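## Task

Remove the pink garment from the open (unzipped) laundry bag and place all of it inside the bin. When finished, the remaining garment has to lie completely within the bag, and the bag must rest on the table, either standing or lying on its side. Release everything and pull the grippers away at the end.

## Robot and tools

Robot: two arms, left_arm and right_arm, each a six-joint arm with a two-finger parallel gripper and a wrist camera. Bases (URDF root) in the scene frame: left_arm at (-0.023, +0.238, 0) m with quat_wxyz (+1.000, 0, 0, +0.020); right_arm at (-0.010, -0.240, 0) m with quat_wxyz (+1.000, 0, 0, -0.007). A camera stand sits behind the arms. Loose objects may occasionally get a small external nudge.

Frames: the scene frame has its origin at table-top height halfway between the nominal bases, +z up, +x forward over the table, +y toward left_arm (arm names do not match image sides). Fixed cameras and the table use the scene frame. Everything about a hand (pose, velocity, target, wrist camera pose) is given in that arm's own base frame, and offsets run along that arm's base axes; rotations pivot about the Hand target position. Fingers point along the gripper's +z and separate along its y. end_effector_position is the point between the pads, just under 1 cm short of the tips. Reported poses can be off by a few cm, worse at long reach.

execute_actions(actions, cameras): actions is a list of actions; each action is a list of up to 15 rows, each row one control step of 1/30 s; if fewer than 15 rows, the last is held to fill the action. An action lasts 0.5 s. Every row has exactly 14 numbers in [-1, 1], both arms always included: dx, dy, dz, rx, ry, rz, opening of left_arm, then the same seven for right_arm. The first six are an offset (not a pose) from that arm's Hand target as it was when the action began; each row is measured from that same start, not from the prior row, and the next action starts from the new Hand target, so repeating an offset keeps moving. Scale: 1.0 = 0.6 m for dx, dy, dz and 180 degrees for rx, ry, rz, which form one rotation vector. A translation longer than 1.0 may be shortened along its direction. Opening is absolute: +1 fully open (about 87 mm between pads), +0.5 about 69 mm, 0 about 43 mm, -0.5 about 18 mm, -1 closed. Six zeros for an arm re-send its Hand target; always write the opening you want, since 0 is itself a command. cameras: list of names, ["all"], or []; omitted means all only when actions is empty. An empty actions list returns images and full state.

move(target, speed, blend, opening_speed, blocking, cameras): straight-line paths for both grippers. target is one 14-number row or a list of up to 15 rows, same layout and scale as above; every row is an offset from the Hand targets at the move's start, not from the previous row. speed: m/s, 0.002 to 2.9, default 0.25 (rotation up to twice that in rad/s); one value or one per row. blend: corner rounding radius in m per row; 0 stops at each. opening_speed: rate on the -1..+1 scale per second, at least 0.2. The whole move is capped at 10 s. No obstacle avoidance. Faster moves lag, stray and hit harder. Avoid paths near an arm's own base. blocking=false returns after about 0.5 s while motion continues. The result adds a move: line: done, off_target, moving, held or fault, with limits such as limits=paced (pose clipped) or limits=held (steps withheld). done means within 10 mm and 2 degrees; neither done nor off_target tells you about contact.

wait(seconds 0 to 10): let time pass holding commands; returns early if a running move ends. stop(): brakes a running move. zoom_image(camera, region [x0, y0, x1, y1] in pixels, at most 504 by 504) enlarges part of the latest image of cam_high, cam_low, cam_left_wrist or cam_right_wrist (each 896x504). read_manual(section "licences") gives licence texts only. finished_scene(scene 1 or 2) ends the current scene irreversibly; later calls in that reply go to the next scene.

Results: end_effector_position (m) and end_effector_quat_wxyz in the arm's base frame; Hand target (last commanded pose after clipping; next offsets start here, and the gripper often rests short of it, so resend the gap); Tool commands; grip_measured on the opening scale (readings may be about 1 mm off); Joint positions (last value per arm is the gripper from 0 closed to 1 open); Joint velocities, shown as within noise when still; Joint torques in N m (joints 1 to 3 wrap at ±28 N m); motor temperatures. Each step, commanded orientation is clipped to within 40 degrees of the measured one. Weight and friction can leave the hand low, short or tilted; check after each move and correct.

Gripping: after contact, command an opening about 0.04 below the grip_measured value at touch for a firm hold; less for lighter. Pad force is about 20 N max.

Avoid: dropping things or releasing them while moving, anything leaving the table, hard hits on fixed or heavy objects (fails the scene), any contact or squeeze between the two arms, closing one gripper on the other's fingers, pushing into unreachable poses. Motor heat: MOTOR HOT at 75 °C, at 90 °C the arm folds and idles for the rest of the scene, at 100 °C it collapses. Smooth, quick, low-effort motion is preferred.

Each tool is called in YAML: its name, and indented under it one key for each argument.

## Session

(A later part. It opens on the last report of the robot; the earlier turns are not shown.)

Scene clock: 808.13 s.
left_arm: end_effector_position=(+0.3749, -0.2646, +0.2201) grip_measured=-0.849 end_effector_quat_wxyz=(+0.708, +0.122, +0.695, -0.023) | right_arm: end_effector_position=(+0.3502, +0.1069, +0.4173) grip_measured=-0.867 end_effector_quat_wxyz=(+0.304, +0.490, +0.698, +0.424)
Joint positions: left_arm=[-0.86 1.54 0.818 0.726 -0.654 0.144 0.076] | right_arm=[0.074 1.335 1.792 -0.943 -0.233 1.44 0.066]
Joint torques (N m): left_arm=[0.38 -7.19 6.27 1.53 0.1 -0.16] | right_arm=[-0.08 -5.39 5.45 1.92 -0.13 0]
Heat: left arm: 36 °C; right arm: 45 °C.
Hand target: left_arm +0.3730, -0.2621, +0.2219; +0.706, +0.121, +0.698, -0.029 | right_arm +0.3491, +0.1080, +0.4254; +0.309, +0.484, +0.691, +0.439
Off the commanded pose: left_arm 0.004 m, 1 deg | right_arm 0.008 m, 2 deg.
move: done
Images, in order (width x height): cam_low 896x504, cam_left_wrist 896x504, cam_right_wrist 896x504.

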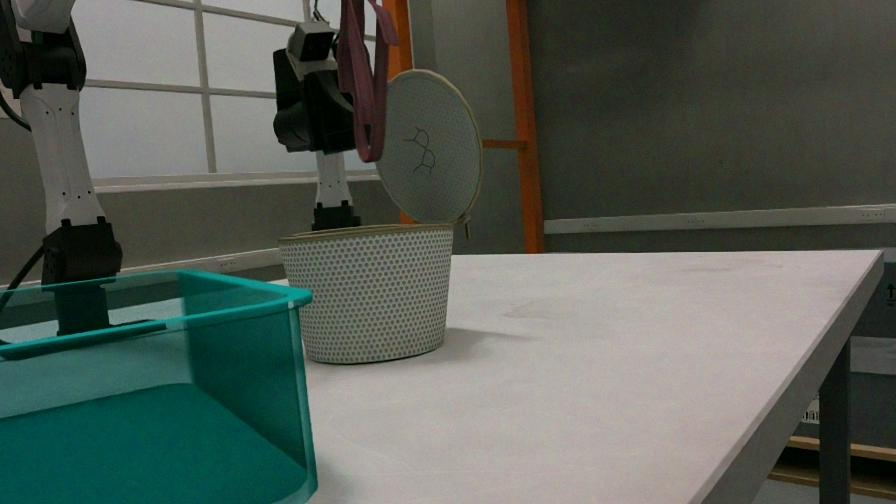

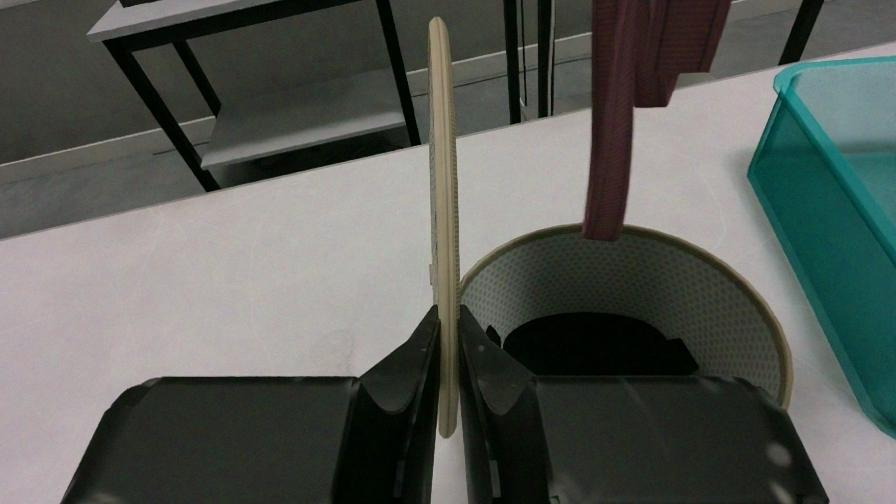

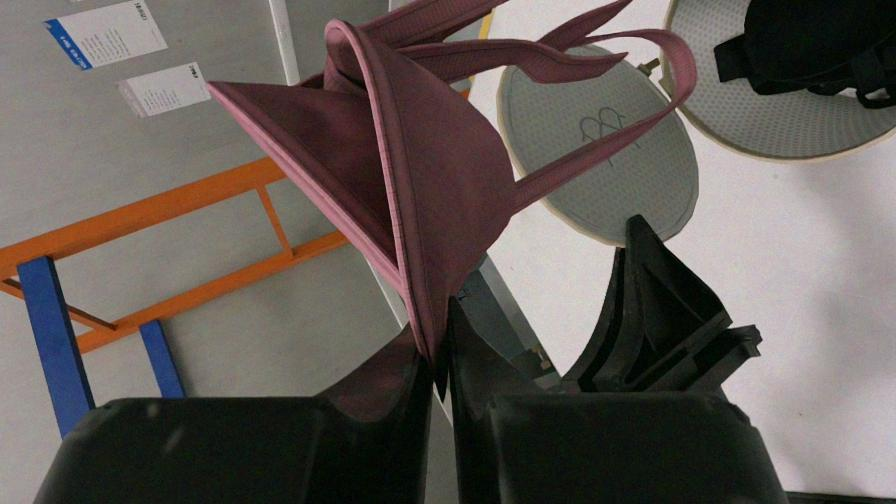

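move:
  target:
    - [0,0,0,0,0,0,-1,0.06,-0.422,-0.03,0,0,-0.222,-1]
    - [0,0,0,0,0,0,-1,0.118,-0.455,-0.44,0,0,-0.222,-1]
  speed: 0.25
  blend: 0.02
  cameras: ["all"]

Scene clock: 823.30 s.
left_arm: end_effector_position=(+0.3749, -0.2646, +0.2201) grip_measured=-0.849 end_effector_quat_wxyz=(+0.708, +0.122, +0.695, -0.023) | right_arm: end_effector_position=(+0.4170, -0.1607, +0.1605) grip_measured=-0.867 end_effector_quat_wxyz=(+0.433, +0.690, +0.493, +0.307)
Joint positions: left_arm=[-0.86 1.54 0.818 0.726 -0.654 0.144 0.076] | right_arm=[-0.528 1.493 0.816 0.217 -0.174 1.481 0.066]
Joint torques (N m): left_arm=[0.39 -7.19 6.27 1.54 0.11 -0.16] | right_arm=[0.28 -5.52 6.93 1.95 0.19 0.04]
Heat: left arm: 36 °C; right arm: 43 °C.
Hand target: left_arm +0.3730, -0.2621, +0.2219; +0.706, +0.121, +0.698, -0.029 | right_arm +0.4199, -0.1651, +0.1615; +0.440, +0.691, +0.484, +0.307
Off the commanded pose: left_arm 0.004 m, 1 deg | right_arm 0.005 m, 1 deg.
move: done

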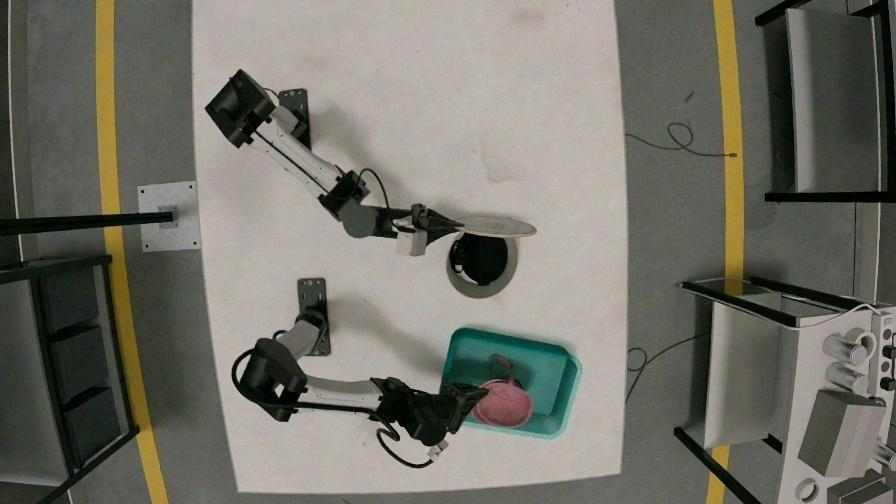

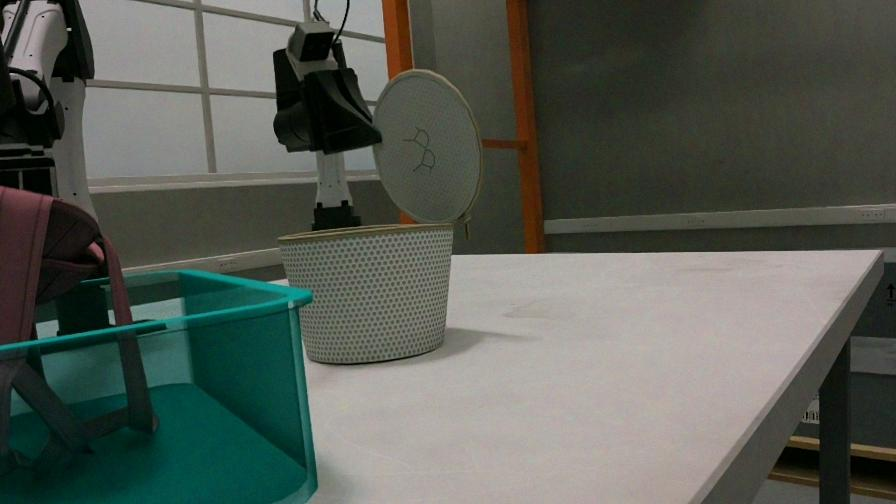

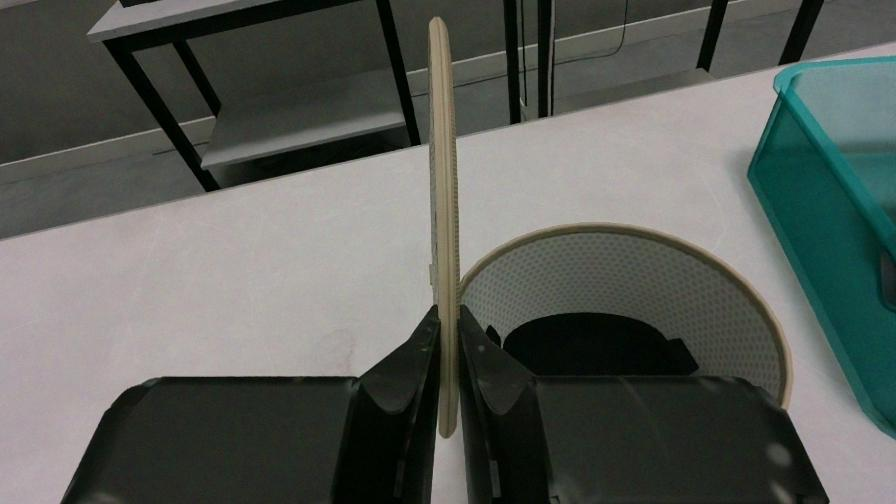

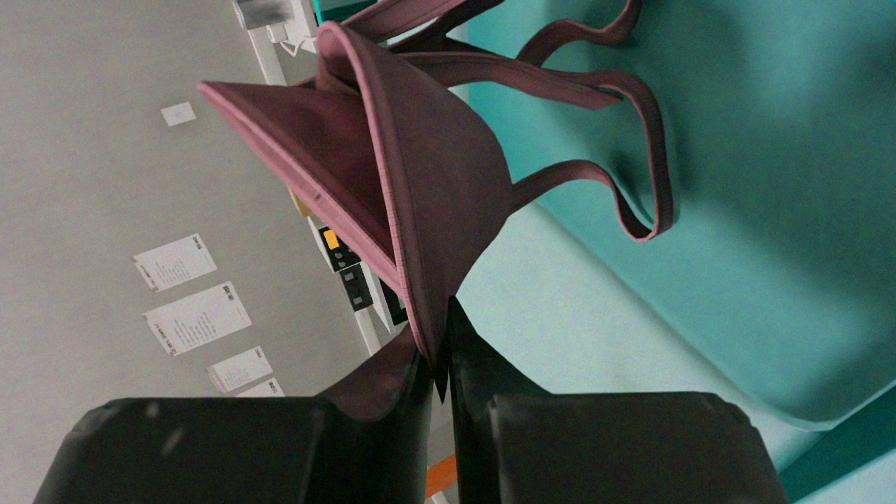

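move:
  target:
    - [0,0,0,0,0,0,-1,0.055,0.025,-0.085,0,0,0,-1]
    - [0,0,0,0,0,0,-1,0.055,0.025,-0.085,0,0,0,0.1]
    - [0,0,0,0,0,0,-1,-0.05,0.05,0.03,0,0,0,0.1]
    - [0,0,0,0,0,0,-1,-0.2,0.0,0.25,0,0,0,0.1]
  speed: [0.15,0.15,0.15,0.25]
  blend: [0,0,0.02,0]
  opening_speed: 1
  cameras: ["cam_high","cam_low","cam_right_wrist"]

Scene clock: 832.13 s.
left_arm: end_effector_position=(+0.3749, -0.2646, +0.2201) grip_measured=-0.849 end_effector_quat_wxyz=(+0.708, +0.122, +0.695, -0.023) | right_arm: end_effector_position=(+0.2999, -0.1659, +0.3053) grip_measured=+0.100 end_effector_quat_wxyz=(+0.441, +0.695, +0.479, +0.304)
Joint positions: left_arm=[-0.86 1.54 0.818 0.726 -0.654 0.144 0.076] | right_arm=[-0.827 1.072 1.11 -0.523 -0.416 1.362 0.55]
Joint torques (N m): left_arm=[0.4 -7.16 6.24 1.54 0.11 -0.16] | right_arm=[-0.1 -2.24 9.54 1.51 -0.13 -0.15]
Heat: left arm: 36 °C; right arm: 42 °C.
Hand target: left_arm +0.3730, -0.2621, +0.2219; +0.706, +0.121, +0.698, -0.029 | right_arm +0.2998, -0.1652, +0.3113; +0.440, +0.691, +0.484, +0.307
Off the commanded pose: left_arm 0.004 m, 1 deg | right_arm 0.006 m, 1 deg.
move: done
Images, in order (width x height): cam_high 896x504, cam_low 896x504, cam_right_wrist 896x504.

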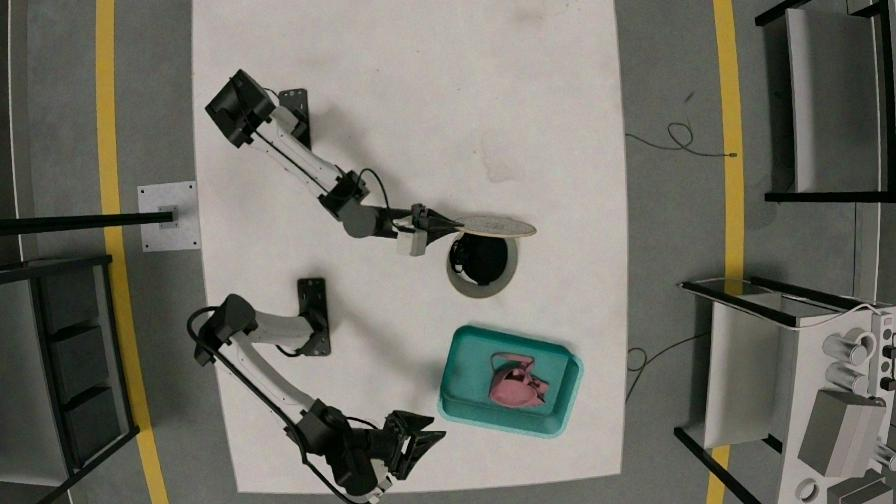

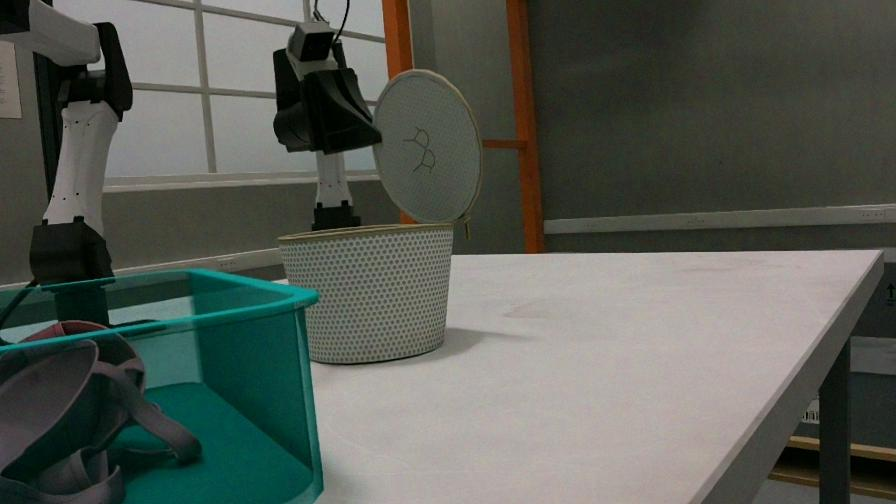

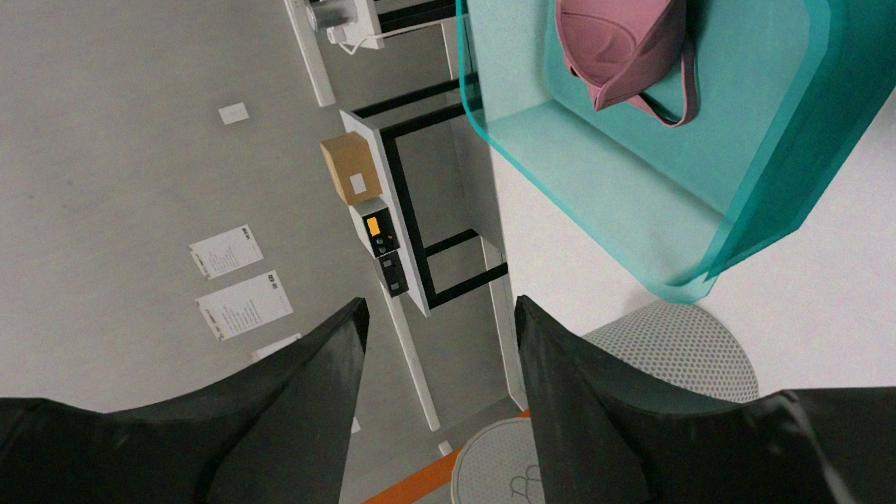

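move:
  target:
    - [-0.013,-0.061,-0.029,0.162,-0.035,0,-1,0,0,0,0,0,0,0.1]
    - [-0.022,-0.104,-0.092,0.34,-0.073,0,-1,0,0,0,0,0,0,0.1]
    - [-0.022,-0.104,-0.092,0.34,-0.073,0,-0.35,0,0,0,0,0,0,0.1]
    - [-0.185,-0.065,-0.085,0.34,-0.073,0,-0.35,0,0,0,0,0,0,0.1]
    - [-0.25,0.1,0.1,0.34,-0.073,0,-0.35,0,0,0,0,0,0,0.1]
  speed: [0.15,0.15,0.15,0.15,0.3]
  blend: [0.01,0,0,0.02,0]
  cameras: ["cam_high","cam_low","cam_left_wrist"]

Scene clock: 846.80 s.
left_arm: end_effector_position=(+0.2238, -0.2025, +0.2725) grip_measured=-0.350 end_effector_quat_wxyz=(+0.610, +0.476, +0.528, +0.350) | right_arm: end_effector_position=(+0.2998, -0.1658, +0.3053) grip_measured=+0.100 end_effector_quat_wxyz=(+0.441, +0.695, +0.479, +0.304)
Joint positions: left_arm=[-1.358 1.049 0.595 0.43 -1.145 1.234 0.325] | right_arm=[-0.827 1.072 1.11 -0.523 -0.417 1.361 0.55]
Joint torques (N m): left_arm=[-0.32 -2.61 9.46 1.46 -0.09 -0.19] | right_arm=[-0.12 -2.21 9.52 1.48 -0.13 -0.17]
Heat: left arm: 37 °C; right arm: 41 °C.
Hand target: left_arm +0.2230, -0.2022, +0.2818; +0.618, +0.465, +0.534, +0.343 | right_arm +0.2999, -0.1652, +0.3114; +0.440, +0.691, +0.484, +0.307
Off the commanded pose: left_arm 0.009 m, 2 deg | right_arm 0.006 m, 1 deg.
move: done
Images, in order (width x height): cam_high 896x504, cam_low 896x504, cam_left_wrist 896x504.

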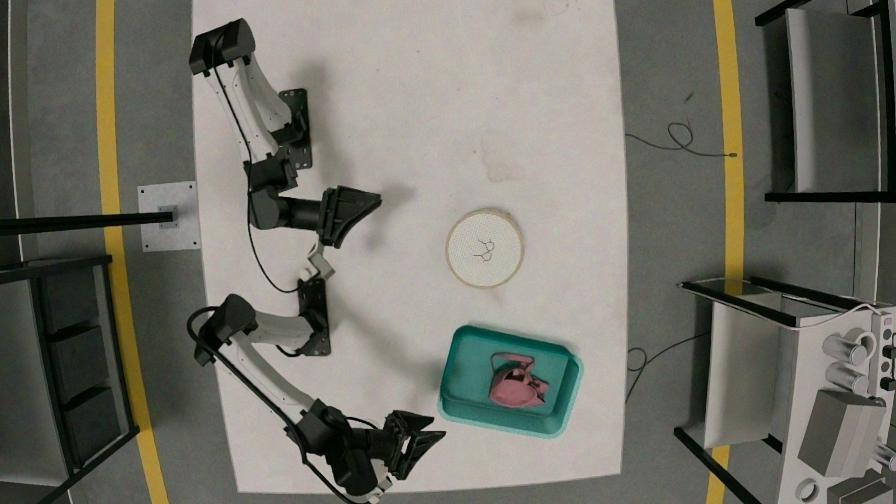

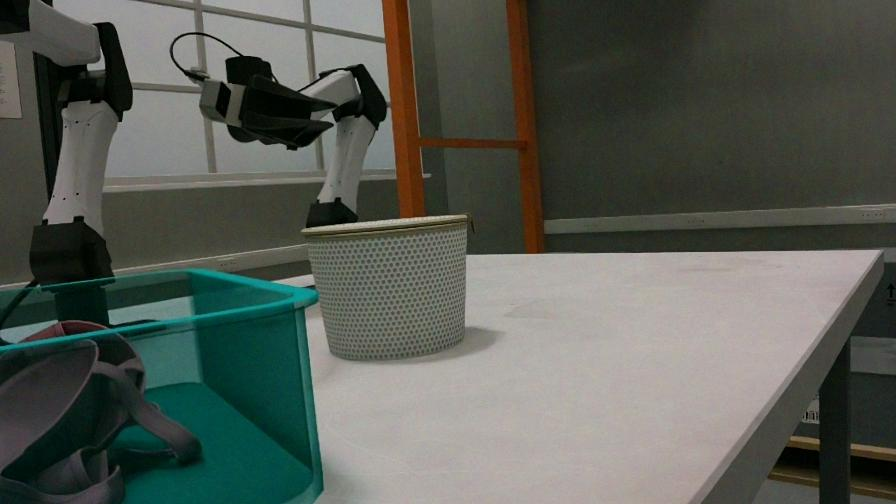

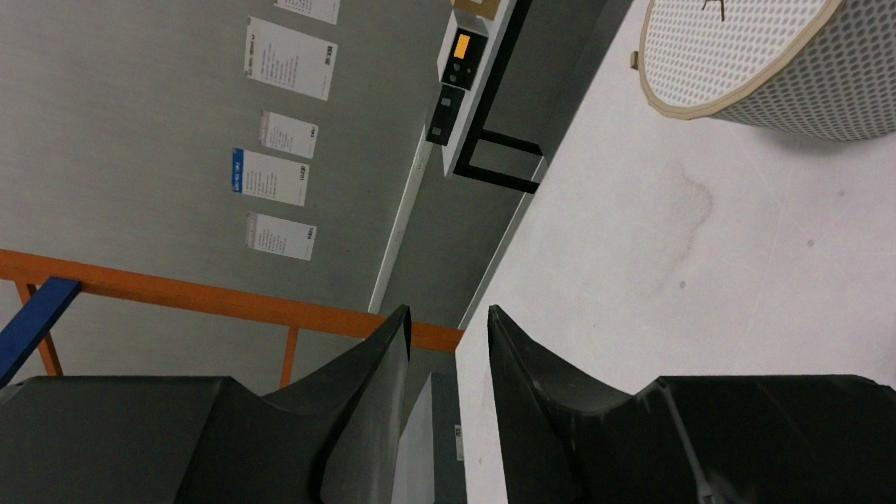

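Done; both garments are placed, arms clear.

finished_scene:
  scene: 1

The scene is finished: the task was done.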